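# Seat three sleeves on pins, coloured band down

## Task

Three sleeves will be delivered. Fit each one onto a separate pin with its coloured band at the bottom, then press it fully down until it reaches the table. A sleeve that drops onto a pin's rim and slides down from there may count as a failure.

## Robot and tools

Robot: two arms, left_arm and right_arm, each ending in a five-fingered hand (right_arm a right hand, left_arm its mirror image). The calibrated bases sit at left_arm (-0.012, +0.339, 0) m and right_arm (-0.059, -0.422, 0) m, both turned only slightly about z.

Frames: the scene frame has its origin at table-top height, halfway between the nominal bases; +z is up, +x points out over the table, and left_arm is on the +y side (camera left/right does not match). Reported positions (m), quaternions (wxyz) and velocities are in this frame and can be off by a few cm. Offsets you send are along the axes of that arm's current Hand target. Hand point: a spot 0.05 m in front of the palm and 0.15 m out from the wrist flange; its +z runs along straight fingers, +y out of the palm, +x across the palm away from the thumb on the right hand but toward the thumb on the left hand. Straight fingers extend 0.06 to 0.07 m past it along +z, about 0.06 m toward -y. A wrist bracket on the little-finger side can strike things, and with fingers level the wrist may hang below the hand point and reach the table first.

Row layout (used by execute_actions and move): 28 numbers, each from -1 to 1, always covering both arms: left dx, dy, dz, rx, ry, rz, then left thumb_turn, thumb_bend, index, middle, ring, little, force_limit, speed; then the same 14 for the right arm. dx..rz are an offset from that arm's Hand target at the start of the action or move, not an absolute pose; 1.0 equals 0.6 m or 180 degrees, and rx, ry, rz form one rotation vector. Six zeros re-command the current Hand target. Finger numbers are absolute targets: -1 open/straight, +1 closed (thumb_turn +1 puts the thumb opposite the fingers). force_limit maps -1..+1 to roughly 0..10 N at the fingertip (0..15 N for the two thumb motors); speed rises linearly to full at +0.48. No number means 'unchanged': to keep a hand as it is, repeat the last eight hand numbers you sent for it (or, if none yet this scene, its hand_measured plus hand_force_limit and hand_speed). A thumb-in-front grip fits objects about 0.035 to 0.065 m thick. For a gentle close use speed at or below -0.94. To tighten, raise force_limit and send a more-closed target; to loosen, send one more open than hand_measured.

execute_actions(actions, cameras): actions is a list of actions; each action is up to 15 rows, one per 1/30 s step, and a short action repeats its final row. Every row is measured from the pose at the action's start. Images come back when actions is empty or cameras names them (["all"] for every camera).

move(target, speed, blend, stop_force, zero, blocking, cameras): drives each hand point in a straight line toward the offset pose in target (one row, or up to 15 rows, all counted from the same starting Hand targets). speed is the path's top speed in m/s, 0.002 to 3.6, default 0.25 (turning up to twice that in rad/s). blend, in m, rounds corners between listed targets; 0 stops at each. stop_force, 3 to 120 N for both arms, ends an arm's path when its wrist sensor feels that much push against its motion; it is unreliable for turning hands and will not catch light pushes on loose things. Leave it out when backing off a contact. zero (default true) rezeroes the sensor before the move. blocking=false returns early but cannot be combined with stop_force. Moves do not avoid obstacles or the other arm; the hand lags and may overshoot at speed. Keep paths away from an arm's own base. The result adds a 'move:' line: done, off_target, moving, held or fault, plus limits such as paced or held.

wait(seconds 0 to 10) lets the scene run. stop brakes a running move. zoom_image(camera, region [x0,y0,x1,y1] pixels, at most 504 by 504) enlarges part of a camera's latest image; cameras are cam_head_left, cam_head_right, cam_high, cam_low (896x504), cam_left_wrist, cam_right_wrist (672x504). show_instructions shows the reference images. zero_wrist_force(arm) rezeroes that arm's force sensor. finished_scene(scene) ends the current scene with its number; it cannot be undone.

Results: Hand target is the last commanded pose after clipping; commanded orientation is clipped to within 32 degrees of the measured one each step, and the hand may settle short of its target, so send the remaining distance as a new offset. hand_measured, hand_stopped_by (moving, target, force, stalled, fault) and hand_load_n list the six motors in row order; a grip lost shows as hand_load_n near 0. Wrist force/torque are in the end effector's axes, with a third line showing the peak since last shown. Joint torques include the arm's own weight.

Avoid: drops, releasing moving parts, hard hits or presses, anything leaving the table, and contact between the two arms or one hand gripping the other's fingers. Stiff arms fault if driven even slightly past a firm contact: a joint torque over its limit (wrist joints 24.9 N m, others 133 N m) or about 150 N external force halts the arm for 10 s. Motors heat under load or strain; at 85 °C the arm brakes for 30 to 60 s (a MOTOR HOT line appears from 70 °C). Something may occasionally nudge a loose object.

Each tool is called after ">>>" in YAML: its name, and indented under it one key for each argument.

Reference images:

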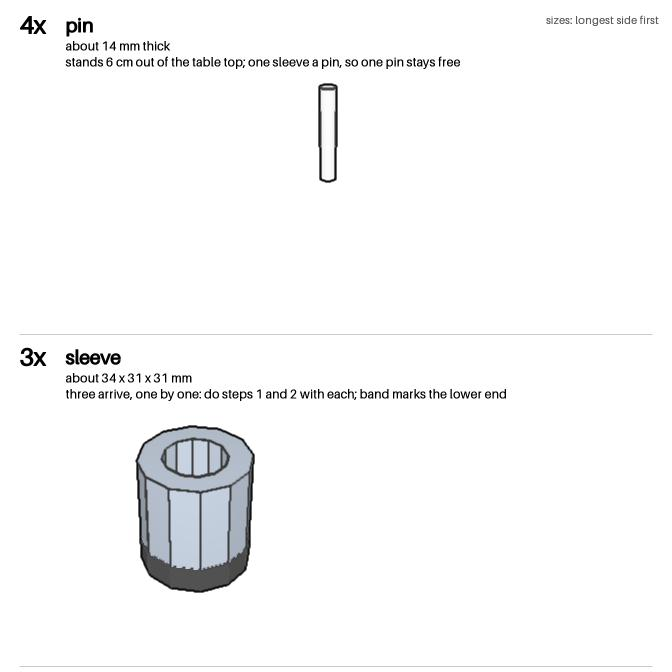

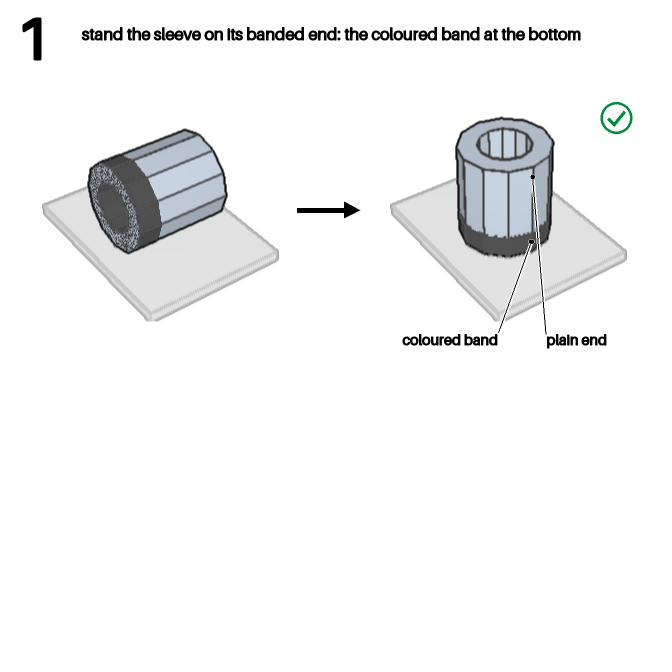

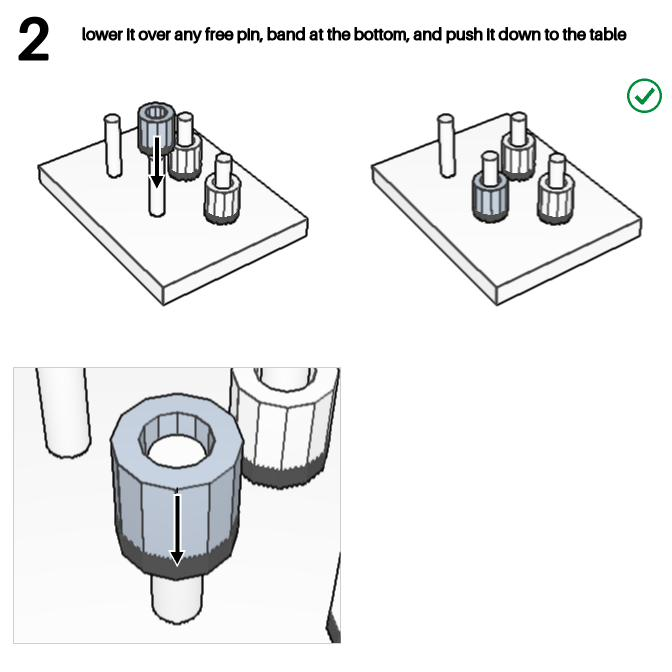

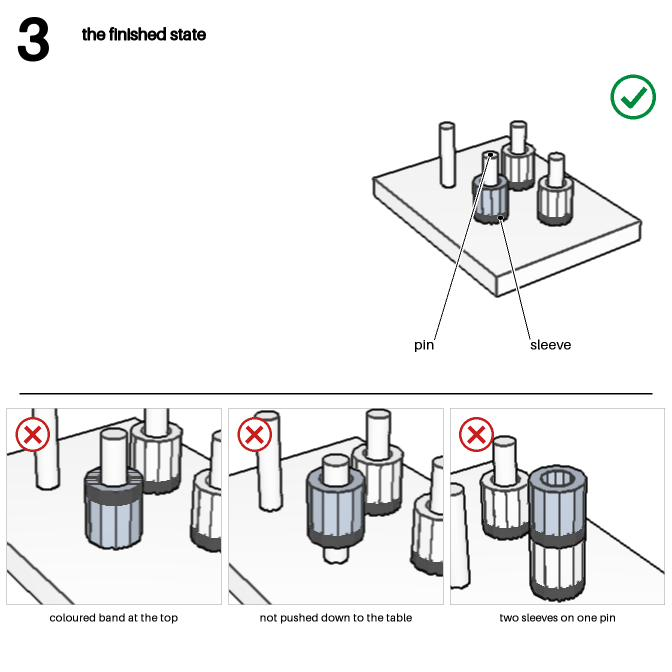

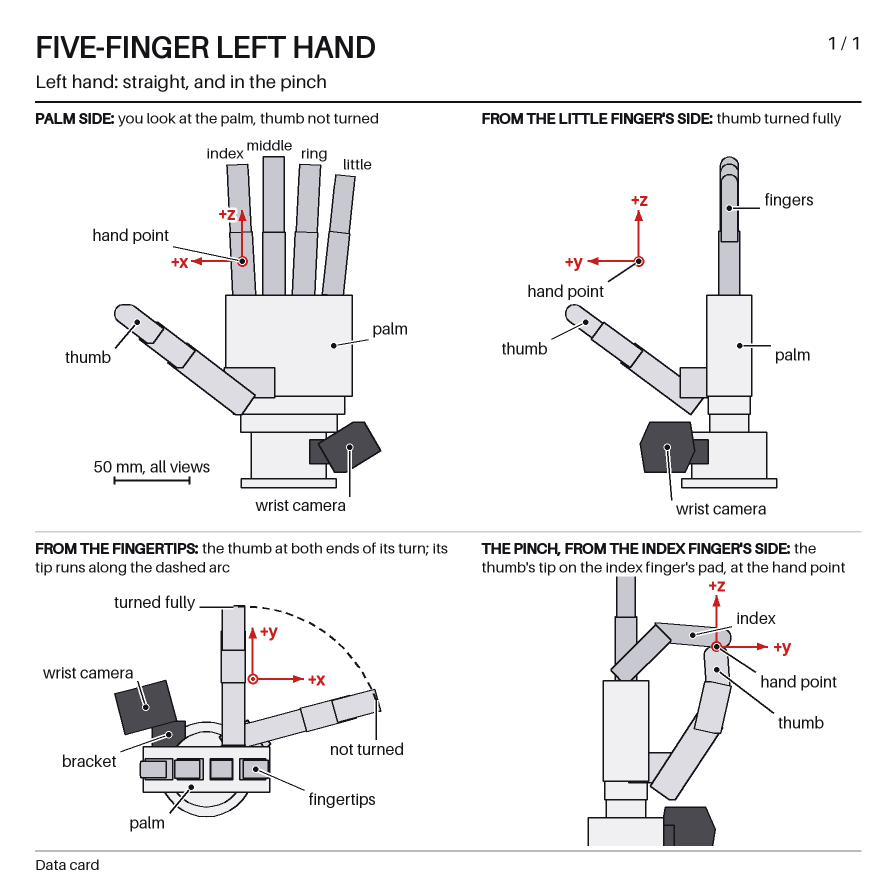

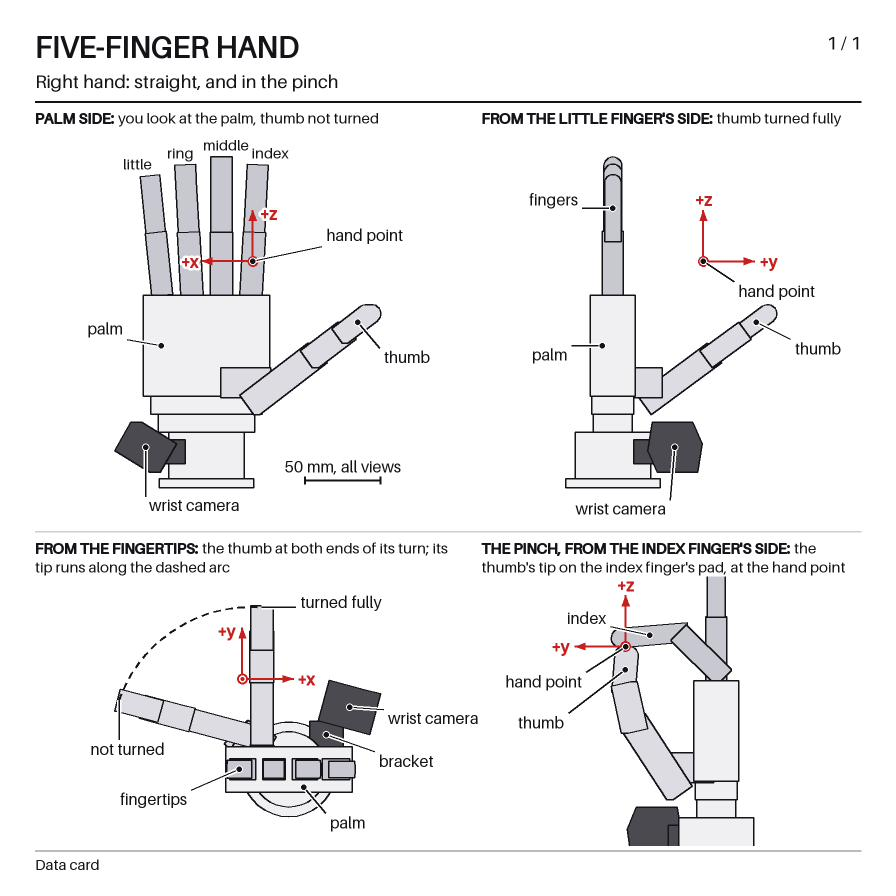

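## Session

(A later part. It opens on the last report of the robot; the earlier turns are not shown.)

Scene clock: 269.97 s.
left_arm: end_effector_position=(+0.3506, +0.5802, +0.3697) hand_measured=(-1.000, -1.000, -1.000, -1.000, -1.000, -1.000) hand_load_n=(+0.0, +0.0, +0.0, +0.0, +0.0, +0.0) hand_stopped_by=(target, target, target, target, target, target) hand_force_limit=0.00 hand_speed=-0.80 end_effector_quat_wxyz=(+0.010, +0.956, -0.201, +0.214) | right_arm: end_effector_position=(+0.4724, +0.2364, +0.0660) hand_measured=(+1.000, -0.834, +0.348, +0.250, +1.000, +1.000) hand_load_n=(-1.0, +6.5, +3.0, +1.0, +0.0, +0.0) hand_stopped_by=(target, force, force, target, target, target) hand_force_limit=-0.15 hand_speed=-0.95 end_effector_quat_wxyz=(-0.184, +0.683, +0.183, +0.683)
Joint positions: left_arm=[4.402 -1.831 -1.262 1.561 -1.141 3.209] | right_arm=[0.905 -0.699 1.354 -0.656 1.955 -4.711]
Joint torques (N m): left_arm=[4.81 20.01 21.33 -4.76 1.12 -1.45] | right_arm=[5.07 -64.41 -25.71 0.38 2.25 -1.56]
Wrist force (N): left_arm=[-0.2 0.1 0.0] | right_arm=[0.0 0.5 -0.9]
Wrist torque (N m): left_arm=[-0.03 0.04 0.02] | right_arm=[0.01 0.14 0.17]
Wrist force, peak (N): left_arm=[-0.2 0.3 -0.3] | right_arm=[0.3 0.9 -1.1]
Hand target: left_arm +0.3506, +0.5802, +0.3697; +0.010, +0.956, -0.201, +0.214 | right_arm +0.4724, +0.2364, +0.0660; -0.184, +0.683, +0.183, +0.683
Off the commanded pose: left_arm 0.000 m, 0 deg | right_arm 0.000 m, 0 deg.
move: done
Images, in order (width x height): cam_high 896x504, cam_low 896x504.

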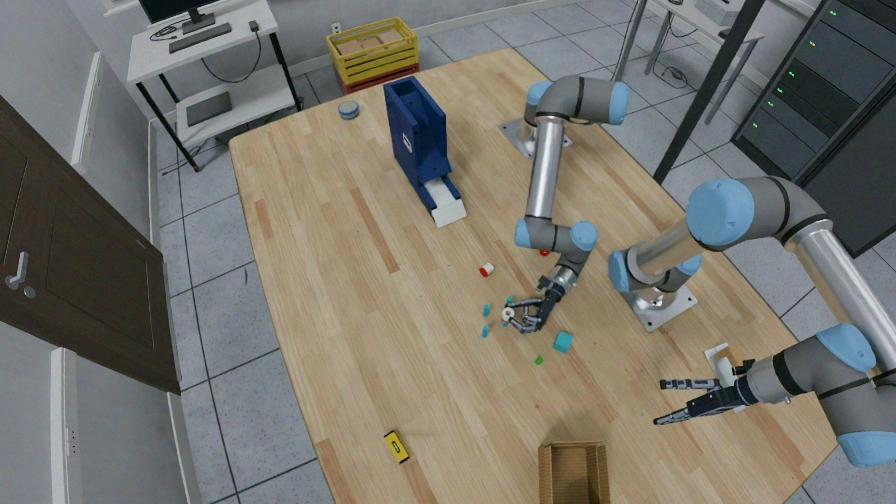

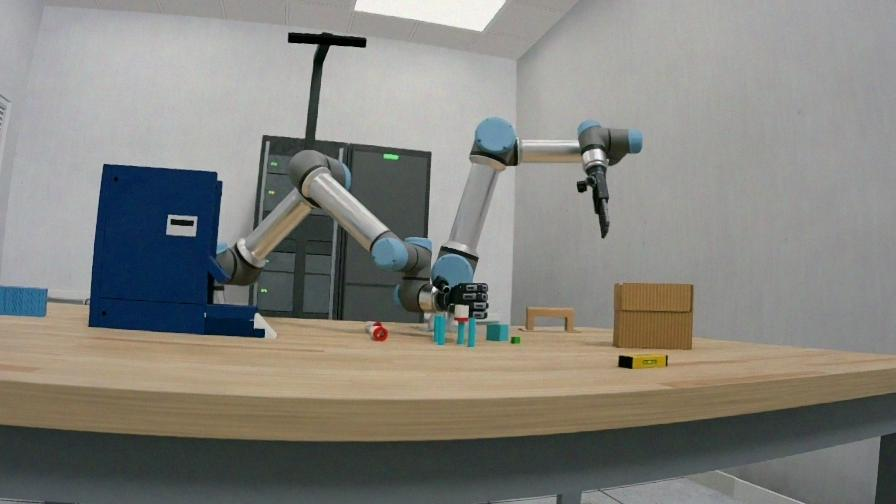

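>>> move:
  target:
    - [0,0,0,0,0,0,-1,-1,-1,-1,-1,-1,0.0,-0.8,-0.0717,0,0,0,0,0,1,0.1,0.6,0.25,1,1,-0.15,-0.95]
    - [0,0,0,0,0,0,-1,-1,-1,-1,-1,-1,0.0,-0.8,-0.08,0,0,0,0,0,1,0.1,0.6,0.25,1,1,-0.15,-0.95]
  speed: [0.04,0.015]
  stop_force: 5
  cameras: ["cam_high","cam_low"]

>>> zoom_image:
  camera: "cam_high"
  region: [480, 290, 525, 344]

>>> zoom_image:
  camera: "cam_low"
  region: [430, 290, 480, 360]

Scene clock: 280.77 s.
left_arm: end_effector_position=(+0.3506, +0.5802, +0.3697) hand_measured=(-1.000, -1.000, -1.000, -1.000, -1.000, -1.000) hand_load_n=(+0.0, +0.0, +0.0, +0.0, +0.0, +0.0) hand_stopped_by=(target, target, target, target, target, target) hand_force_limit=0.00 hand_speed=-0.80 end_effector_quat_wxyz=(+0.010, +0.956, -0.201, +0.214) | right_arm: end_effector_position=(+0.4724, +0.2365, +0.0180) hand_measured=(+1.000, -0.834, +0.348, +0.250, +1.000, +1.000) hand_load_n=(-1.0, +6.5, +3.0, +1.0, +0.0, +0.0) hand_stopped_by=(target, force, force, target, target, target) hand_force_limit=-0.15 hand_speed=-0.95 end_effector_quat_wxyz=(-0.184, +0.683, +0.183, +0.683)
Joint positions: left_arm=[4.402 -1.831 -1.262 1.561 -1.141 3.209] | right_arm=[0.905 -0.624 1.357 -0.733 1.955 -4.711]
Joint torques (N m): left_arm=[5.18 18.54 20.39 -5.12 1.35 -1.77] | right_arm=[4.42 -65.16 -21.96 0.48 2.28 0.29]
Wrist force (N): left_arm=[-0.1 0.0 0.0] | right_arm=[-0.2 0.5 -0.8]
Wrist torque (N m): left_arm=[-0.04 0.02 0.02] | right_arm=[-0.02 0.17 0.16]
Wrist force, peak (N): left_arm=[-0.4 -0.1 0.2] | right_arm=[0.3 0.7 -1.1]
Hand target: left_arm +0.3506, +0.5802, +0.3697; +0.010, +0.956, -0.201, +0.214 | right_arm +0.4724, +0.2364, +0.0180; -0.184, +0.683, +0.183, +0.683
Off the commanded pose: left_arm 0.000 m, 0 deg | right_arm 0.000 m, 0 deg.
move: done
Images, in order (width x height): cam_high 896x504, cam_low 896x504.

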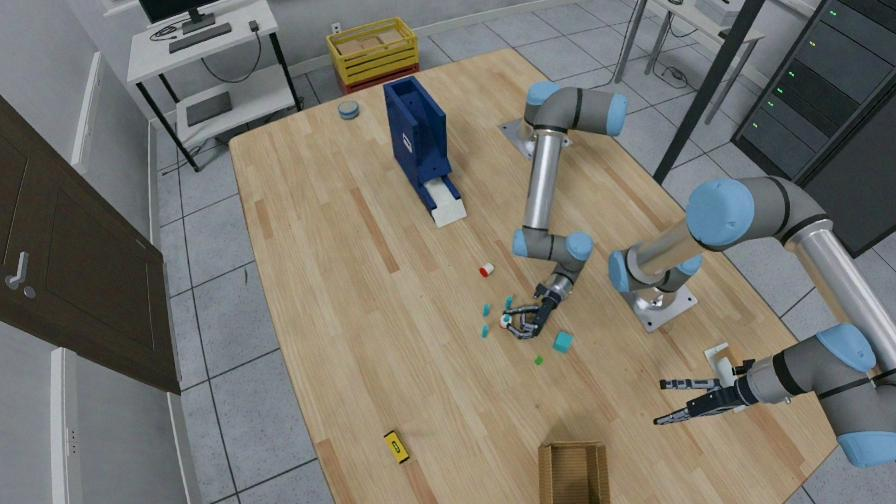

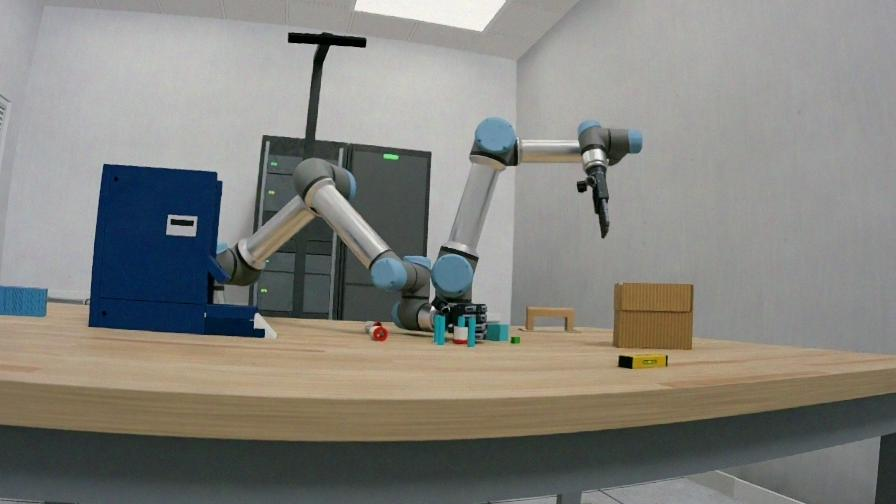

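Scaled by 9.333 from the camera's 896x504 image, which has a finer 1280x720 frame.

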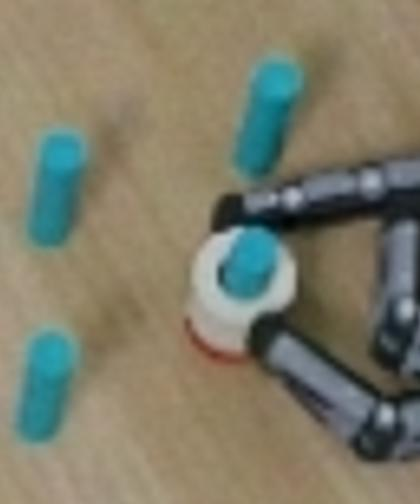

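Scaled by 7.200 from the camera's 896x504 image, which has a finer 1280x720 frame.

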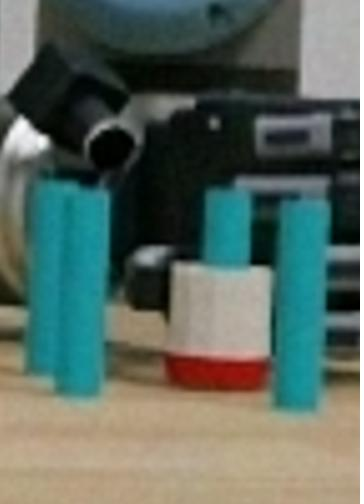

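>>> move:
  target:
    - [0,0,0,0,0,0,-1,-1,-1,-1,-1,-1,0.0,-0.8,0,0,0,0,0,0,1,-1,0.6,0.25,1,1,-0.15,-0.9]
    - [0,0,0,0,0,0,-1,-1,-1,-1,-1,-1,0.0,-0.8,0,0,0,0,0,0,1,-1,0.1,0.1,1,1,-0.15,-0.7]
    - [0,0,0,0,0,0,-1,-1,-1,-1,-1,-1,0.0,-0.8,0.0067,-0.0707,-0.0707,0,0,0,1,-1,0.1,0.1,1,1,-0.15,-0.7]
    - [0,0,0,0,0,0,-1,-1,-1,-1,-1,-1,0.0,-0.8,0.2,-0.0707,-0.0707,0,0,0,1,-1,0.1,0.1,1,1,-0.15,-0.7]
  speed: [0.05,0.05,0.08,0.2]
  blend: [0,0,0.01,0]
  cameras: ["cam_high","cam_low"]

>>> zoom_image:
  camera: "cam_high"
  region: [470, 230, 560, 344]

>>> zoom_image:
  camera: "cam_low"
  region: [350, 290, 480, 360]

Scene clock: 324.53 s.
left_arm: end_effector_position=(+0.3506, +0.5802, +0.3697) hand_measured=(-1.000, -1.000, -1.000, -1.000, -1.000, -1.000) hand_load_n=(-0.5, +0.0, +0.0, +0.0, +0.0, +0.0) hand_stopped_by=(target, target, target, target, target, target) hand_force_limit=0.00 hand_speed=-0.80 end_effector_quat_wxyz=(+0.010, +0.956, -0.201, +0.214) | right_arm: end_effector_position=(+0.4145, +0.2517, +0.1381) hand_measured=(+1.000, -1.000, +0.100, +0.100, +1.000, +1.000) hand_load_n=(+0.0, +0.0, +0.0, +0.0, +0.0, +0.0) hand_stopped_by=(target, target, target, target, target, target) hand_force_limit=-0.15 hand_speed=-0.70 end_effector_quat_wxyz=(-0.185, +0.683, +0.183, +0.683)
Joint positions: left_arm=[4.402 -1.831 -1.262 1.561 -1.141 3.209] | right_arm=[0.994 -0.815 1.359 -0.544 2.043 -4.711]
Joint torques (N m): left_arm=[4.65 20.62 19.38 -4.98 1.36 -1.95] | right_arm=[-4.54 -47.58 -13.33 -0.4 2 2.12]
Wrist force (N): left_arm=[-0.1 -0.1 -0.1] | right_arm=[0.1 0.8 -1.0]
Wrist torque (N m): left_arm=[-0.05 0.01 0.03] | right_arm=[0.04 0.16 0.16]
Wrist force, peak (N): left_arm=[-0.2 -0.2 -0.4] | right_arm=[-1.6 0.1 -1.7]
Hand target: left_arm +0.3506, +0.5802, +0.3697; +0.010, +0.956, -0.201, +0.214 | right_arm +0.4145, +0.2517, +0.1381; -0.184, +0.683, +0.183, +0.683
Off the commanded pose: left_arm 0.000 m, 0 deg | right_arm 0.000 m, 0 deg.
move: done
Images, in order (width x height): cam_high 896x504, cam_low 896x504.

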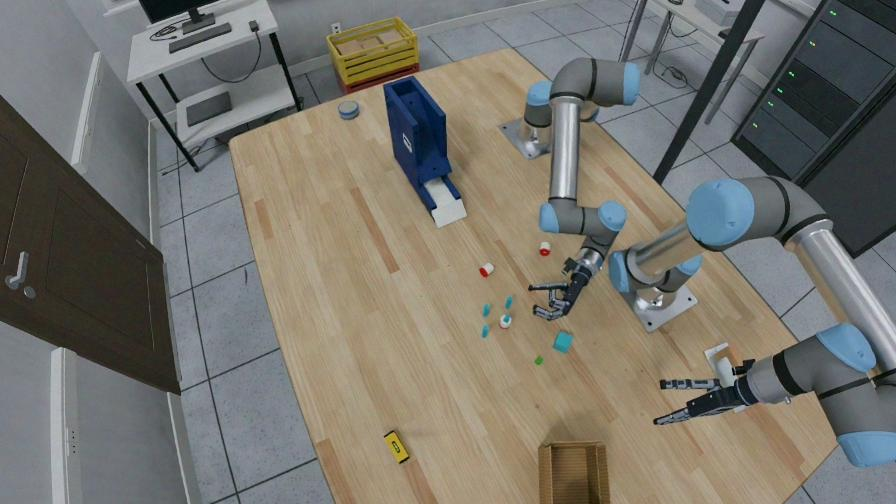

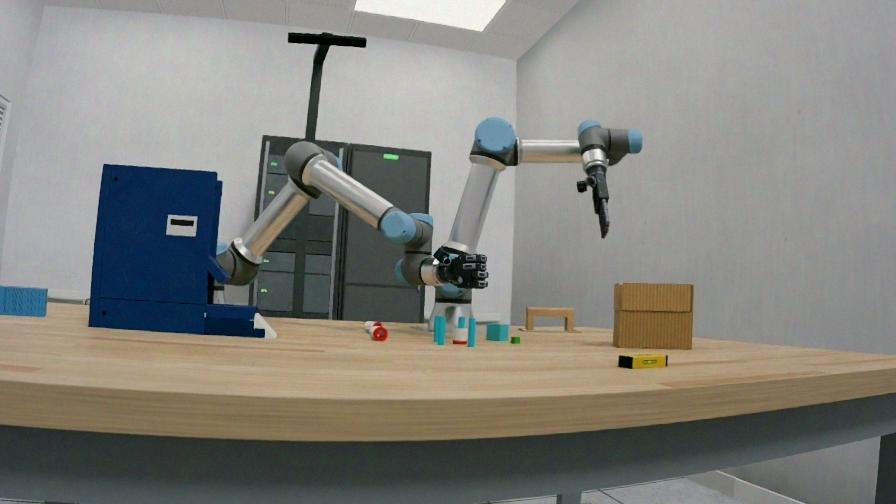

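Scaled by 4.421 from the camera's 896x504 image, which has a finer 1280x720 frame.

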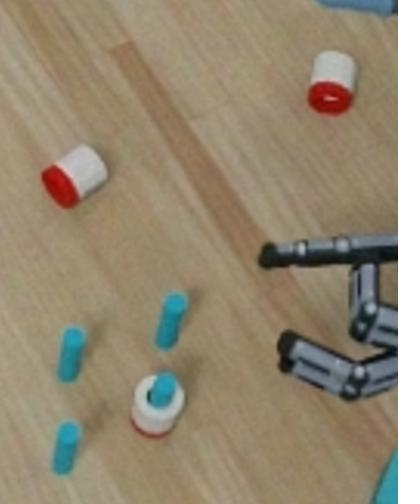

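Scaled by 3.877 from the camera's 896x504 image, which has a finer 1280x720 frame.

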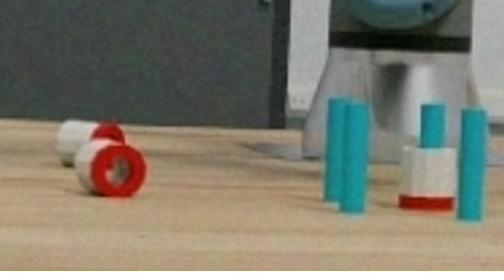

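>>> move:
  target:
    - [0.0913,0.1039,0.0338,0.1036,-0.0833,-0.0526,1,-1,0.1,0.1,1,1,-0.5,-0.8,0.27,0.279,-0.189,-0.1646,-0.0716,0.3045,1,-1,0.1,0.1,1,1,-0.15,-0.7]
    - [0.3023,0.5432,0.1887,0.2589,-0.2083,-0.1316,1,-1,0.1,0.1,1,1,-0.5,-0.8,0.32,0.647,-0.6517,-0.2743,-0.1193,0.5075,1,-1,0.1,0.1,1,1,-0.15,-0.7]
    - [0.2503,0.799,0.4583,0.2589,-0.2083,-0.1316,1,-1,0.1,0.1,1,1,-0.5,-0.8,0.32,0.647,-0.6517,-0.2743,-0.1193,0.5075,1,-1,0.1,0.1,1,1,-0.15,-0.7]
  speed: [0.3,0.35,0.25]
  blend: [0.05,0.03,0]
  cameras: ["cam_high","cam_low","cam_left_wrist","cam_head_left"]

>>> zoom_image:
  camera: "cam_high"
  region: [440, 230, 540, 310]

>>> zoom_image:
  camera: "cam_left_wrist"
  region: [120, 130, 370, 320]

>>> zoom_image:
  camera: "cam_low"
  region: [330, 260, 430, 350]

Scene clock: 336.37 s.
left_arm: end_effector_position=(+0.3996, +0.0535, +0.1501) hand_measured=(+1.000, -1.000, +0.100, +0.100, +1.000, +1.000) hand_load_n=(+0.0, +0.0, +0.0, +0.0, +0.0, +0.0) hand_stopped_by=(target, target, target, target, target, target) hand_force_limit=-0.50 hand_speed=-0.80 end_effector_quat_wxyz=(-0.380, +0.919, +0.096, -0.040) | right_arm: end_effector_position=(+0.2716, -0.2807, +0.3295) hand_measured=(+1.000, -1.000, +0.100, +0.100, +1.000, +1.000) hand_load_n=(+0.0, +0.0, +0.0, +0.0, +0.5, +0.0) hand_stopped_by=(target, target, target, target, target, target) hand_force_limit=-0.15 hand_speed=-0.70 end_effector_quat_wxyz=(-0.297, +0.716, -0.584, +0.241)
Joint positions: left_arm=[2.596 -2.339 -1.211 1.365 -2.095 0.618] | right_arm=[-0.265 -1.9 1.77 0.971 1.249 -3.48]
Joint torques (N m): left_arm=[-4.97 35.17 4.24 -0.93 0.39 -2.12] | right_arm=[-7.21 6.89 -27.74 2.51 -2.77 -1.95]
Wrist force (N): left_arm=[-0.2 -1.9 0.3] | right_arm=[0.8 -0.2 0.2]
Wrist torque (N m): left_arm=[-0.15 -0.06 0.04] | right_arm=[0.00 -0.09 -0.04]
Wrist force, peak (N): left_arm=[-0.1 -2.3 0.4] | right_arm=[2.5 0.3 -0.5]
Hand target: left_arm +0.3996, +0.0535, +0.1501; -0.380, +0.919, +0.096, -0.040 | right_arm +0.2716, -0.2807, +0.3295; -0.297, +0.716, -0.584, +0.241
Off the commanded pose: left_arm 0.000 m, 0 deg | right_arm 0.000 m, 0 deg.
move: done
Images, in order (width x height): cam_head_left 896x504, cam_high 896x504, cam_low 896x504, cam_left_wrist 672x504.

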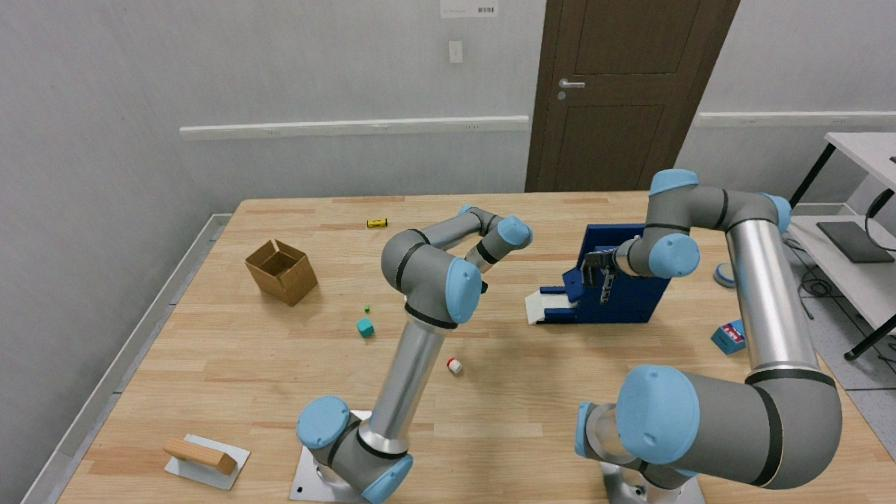

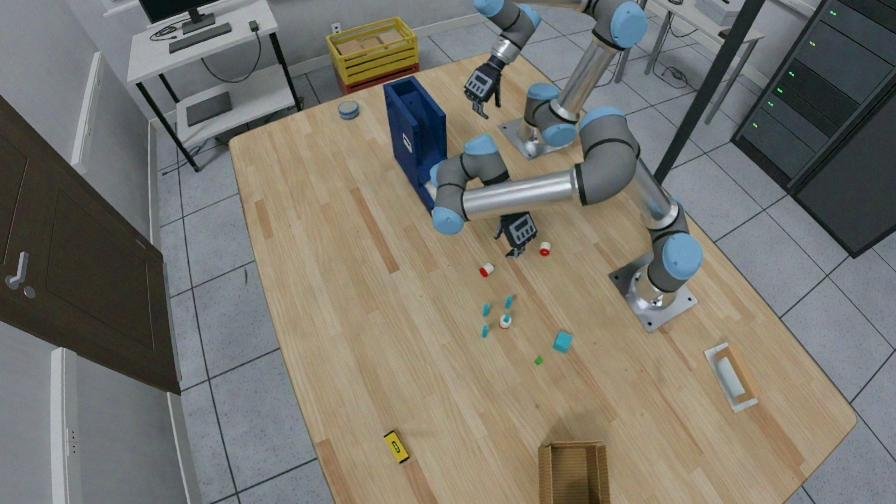

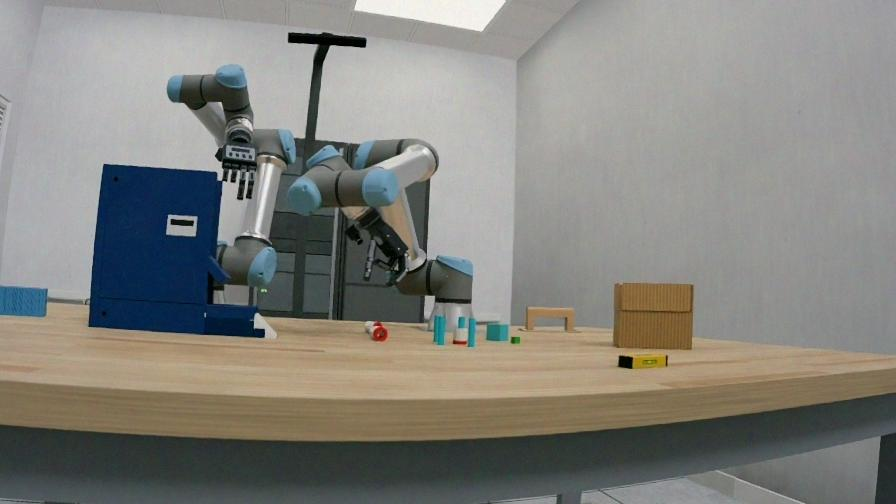

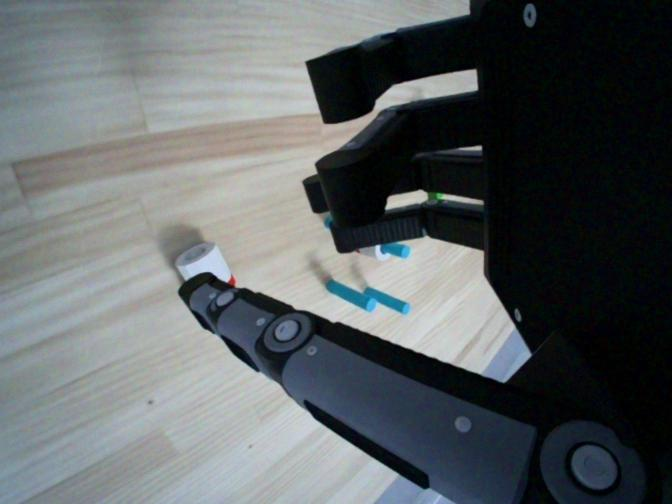

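Scaled by 5.040 from the camera's 896x504 image, which has a finer 1280x720 frame.

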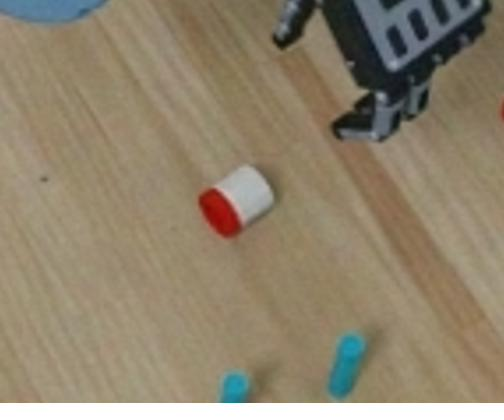

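Scaled by 2.016 from the camera's 672x504 image, which has a finer 960x720 frame.

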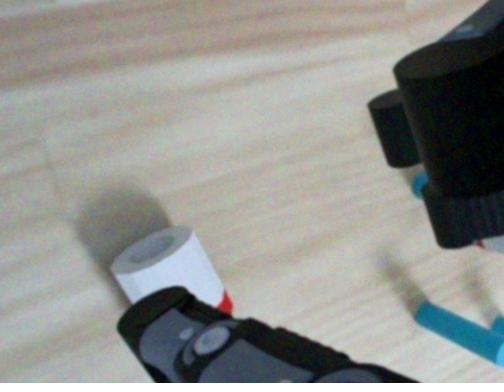

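Scaled by 5.040 from the camera's 896x504 image, which has a finer 1280x720 frame.

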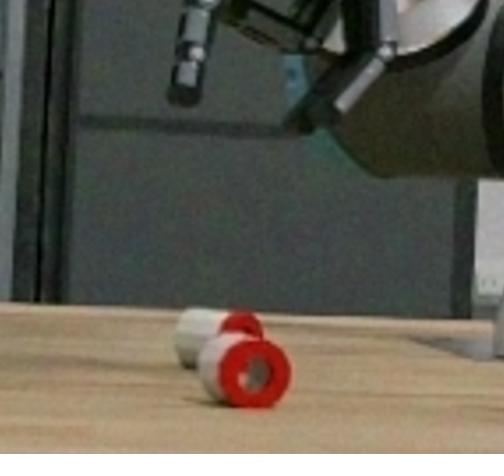

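>>> move:
  target: [0.0667,0.0766,0.0766,0,0,0,1,-1,0.1,0.1,1,1,-0.5,-0.8,0,0,0,0,0,0,1,-1,0.1,0.1,1,1,-0.15,-0.7]
  speed: 0.15
  cameras: ["cam_high","cam_low","cam_left_wrist"]

>>> zoom_image:
  camera: "cam_high"
  region: [440, 230, 540, 310]

>>> zoom_image:
  camera: "cam_left_wrist"
  region: [120, 130, 370, 320]

>>> zoom_image:
  camera: "cam_low"
  region: [330, 260, 430, 350]

Scene clock: 347.10 s.
left_arm: end_effector_position=(+0.4388, +0.0618, +0.0851) hand_measured=(+1.000, -1.000, +0.100, +0.100, +1.000, +1.000) hand_load_n=(+0.0, +0.0, +0.0, -0.5, +0.0, +0.0) hand_stopped_by=(target, target, target, target, target, target) hand_force_limit=-0.50 hand_speed=-0.80 end_effector_quat_wxyz=(-0.380, +0.919, +0.096, -0.040) | right_arm: end_effector_position=(+0.2716, -0.2807, +0.3295) hand_measured=(+1.000, -1.000, +0.100, +0.100, +1.000, +1.000) hand_load_n=(+0.0, +0.0, +0.0, +0.0, +0.0, +0.0) hand_stopped_by=(target, target, target, target, target, target) hand_force_limit=-0.15 hand_speed=-0.70 end_effector_quat_wxyz=(-0.297, +0.716, -0.584, +0.241)
Joint positions: left_arm=[2.643 -2.463 -1.156 1.457 -2.122 0.663] | right_arm=[-0.265 -1.9 1.77 0.971 1.249 -3.48]
Joint torques (N m): left_arm=[-5.91 52.19 3.22 -4.92 1.02 -2.2] | right_arm=[-6.86 6.62 -26.88 2.42 -2.73 -1.89]
Wrist force (N): left_arm=[-0.1 -1.8 0.4] | right_arm=[0.6 -0.4 0.4]
Wrist torque (N m): left_arm=[-0.12 -0.07 0.13] | right_arm=[-0.04 -0.07 -0.06]
Wrist force, peak (N): left_arm=[-1.2 -2.6 -0.5] | right_arm=[1.1 -0.3 0.6]
Hand target: left_arm +0.4387, +0.0618, +0.0851; -0.380, +0.919, +0.096, -0.040 | right_arm +0.2716, -0.2807, +0.3295; -0.297, +0.716, -0.584, +0.241
Off the commanded pose: left_arm 0.000 m, 0 deg | right_arm 0.000 m, 0 deg.
move: done
Images, in order (width x height): cam_high 896x504, cam_low 896x504, cam_left_wrist 672x504.

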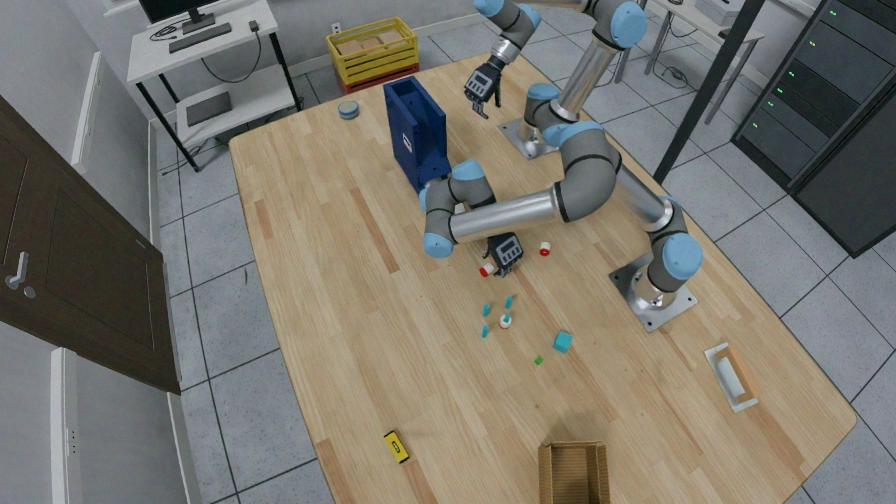

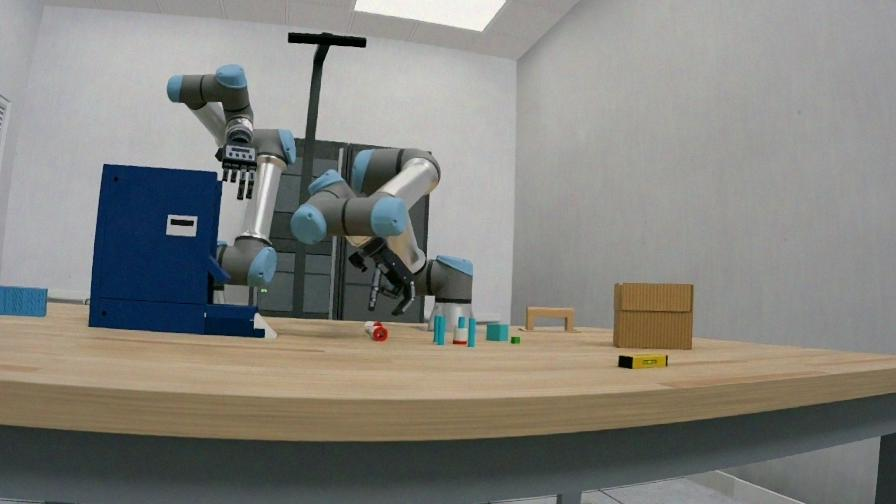

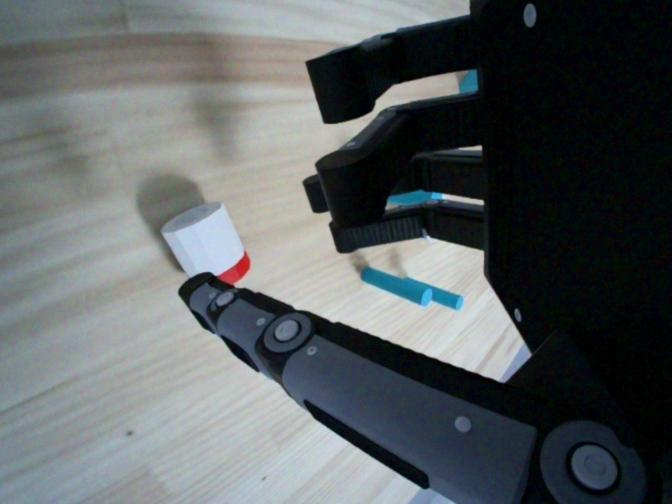

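Scaled by 5.040 from the camera's 896x504 image, which has a finer 1280x720 frame.

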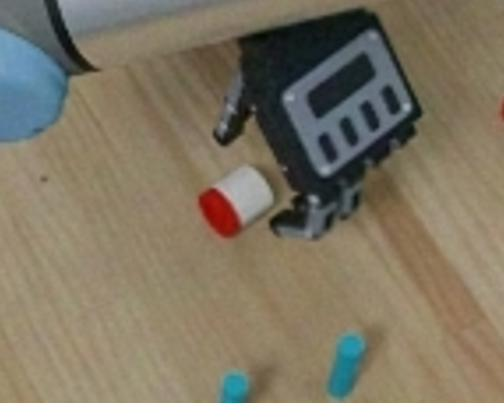

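Scaled by 2.016 from the camera's 672x504 image, which has a finer 960x720 frame.

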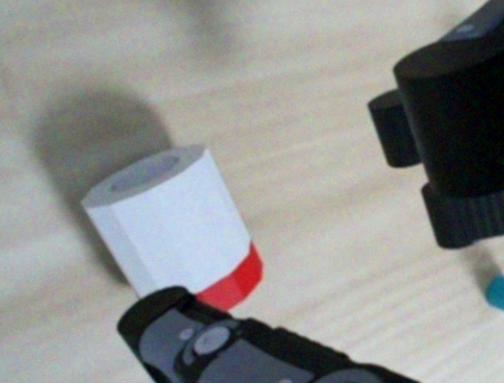

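Scaled by 5.040 from the camera's 896x504 image, which has a finer 1280x720 frame.

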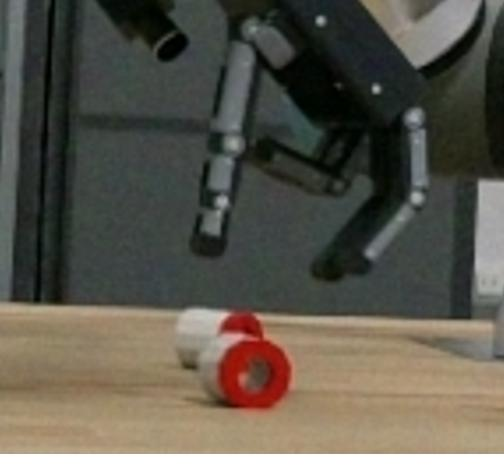

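>>> move:
  target:
    - [0.0017,0.0194,0.0006,0,0,0,1,-1,0.1,0.1,1,1,-0.5,-0.8,0,0,0,0,0,0,1,-1,0.1,0.1,1,1,-0.15,-0.7]
    - [0.0017,0.0696,0.0508,0,0,0,1,-1,0.1,0.1,1,1,-0.5,-0.8,0,0,0,0,0,0,1,-1,0.1,0.1,1,1,-0.15,-0.7]
  speed: [0.08,0.06]
  stop_force: 5
  cameras: ["cam_high","cam_low","cam_left_wrist"]

>>> zoom_image:
  camera: "cam_left_wrist"
  region: [170, 150, 370, 300]

>>> zoom_image:
  camera: "cam_low"
  region: [340, 280, 420, 350]

>>> zoom_image:
  camera: "cam_high"
  region: [440, 230, 540, 310]

Scene clock: 358.90 s.
left_arm: end_effector_position=(+0.4413, +0.0542, +0.0340) hand_measured=(+1.000, -1.000, +0.100, +0.100, +1.000, +1.000) hand_load_n=(+0.0, +0.0, +0.0, +0.0, +0.0, +0.0) hand_stopped_by=(target, target, target, target, target, target) hand_force_limit=-0.50 hand_speed=-0.80 end_effector_quat_wxyz=(-0.380, +0.919, +0.096, -0.040) | right_arm: end_effector_position=(+0.2716, -0.2807, +0.3295) hand_measured=(+1.000, -1.000, +0.100, +0.100, +1.000, +1.000) hand_load_n=(+0.0, +0.0, +0.0, +0.0, +0.0, +0.0) hand_stopped_by=(target, target, target, target, target, target) hand_force_limit=-0.15 hand_speed=-0.70 end_effector_quat_wxyz=(-0.297, +0.716, -0.584, +0.241)
Joint positions: left_arm=[2.634 -2.544 -1.145 1.522 -2.117 0.654] | right_arm=[-0.265 -1.9 1.77 0.971 1.249 -3.48]
Joint torques (N m): left_arm=[7.99 63.41 25.42 -5.72 -2.39 1.9] | right_arm=[-6.43 5.51 -27.34 2.34 -2.76 -1.99]
Wrist force (N): left_arm=[0.0 -1.8 0.3] | right_arm=[0.6 -0.2 0.5]
Wrist torque (N m): left_arm=[-0.12 -0.10 0.11] | right_arm=[-0.02 -0.07 -0.06]
Wrist force, peak (N): left_arm=[-0.1 -2.8 0.4] | right_arm=[1.0 -0.5 0.6]
Hand target: left_arm +0.4413, +0.0542, +0.0340; -0.380, +0.919, +0.096, -0.040 | right_arm +0.2716, -0.2807, +0.3295; -0.297, +0.716, -0.584, +0.241
Off the commanded pose: left_arm 0.000 m, 0 deg | right_arm 0.000 m, 0 deg.
move: done
Images, in order (width x height): cam_high 896x504, cam_low 896x504, cam_left_wrist 672x504.

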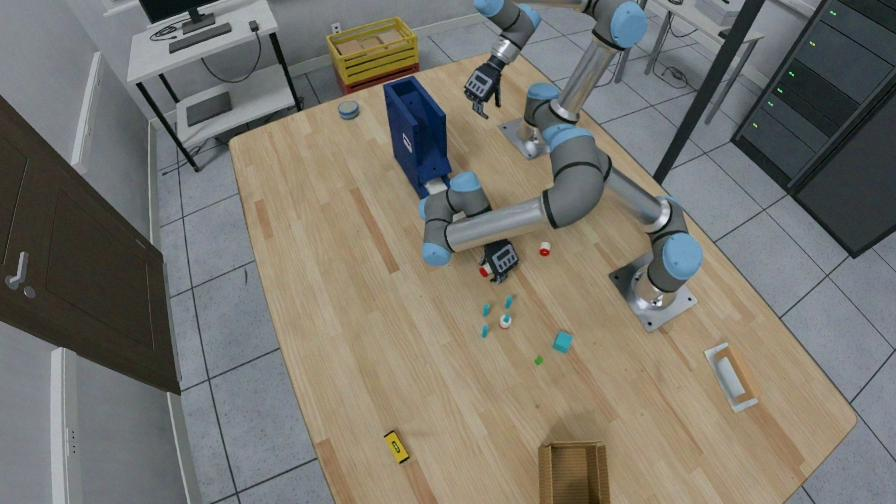

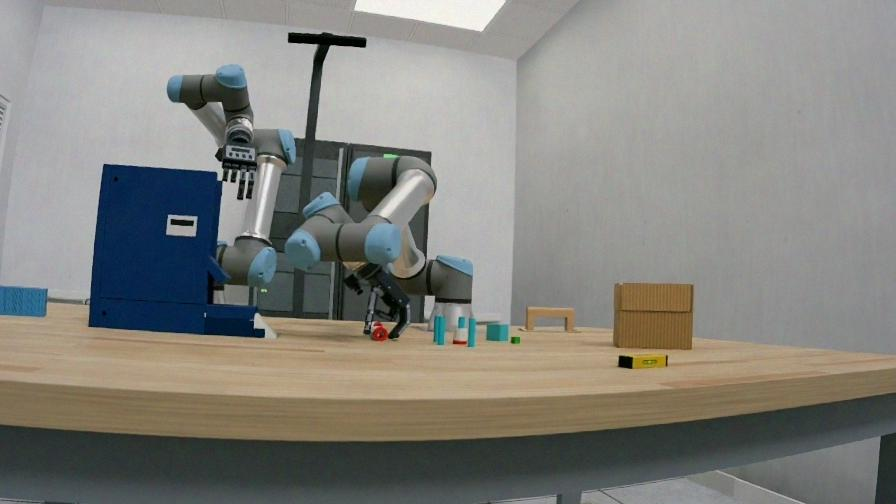

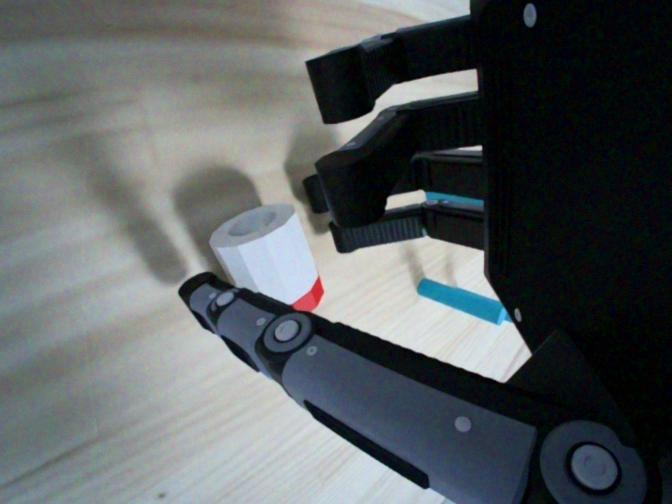

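Scaled by 2.520 from the camera's 672x504 image, which has a finer 960x720 frame.

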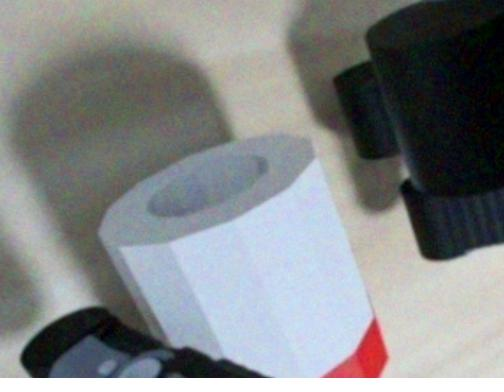

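Scaled by 6.300 from the camera's 896x504 image, which has a finer 1280x720 frame.

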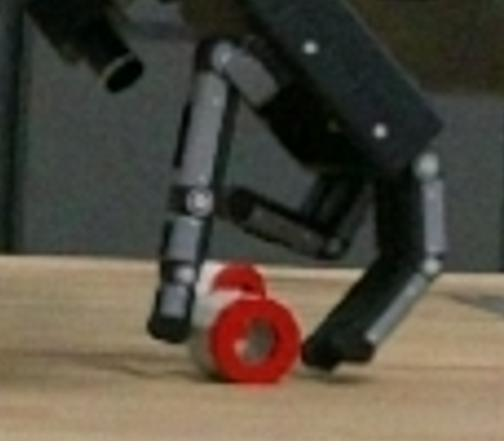

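Scaled by 5.040 from the camera's 896x504 image, which has a finer 1280x720 frame.

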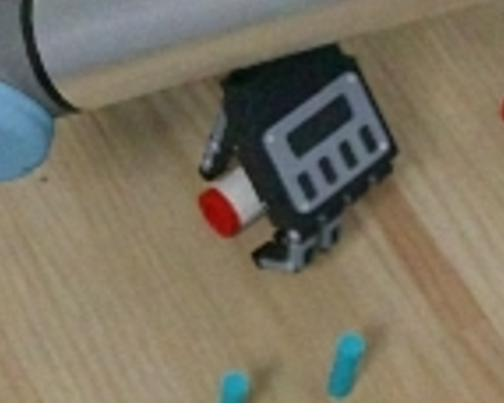

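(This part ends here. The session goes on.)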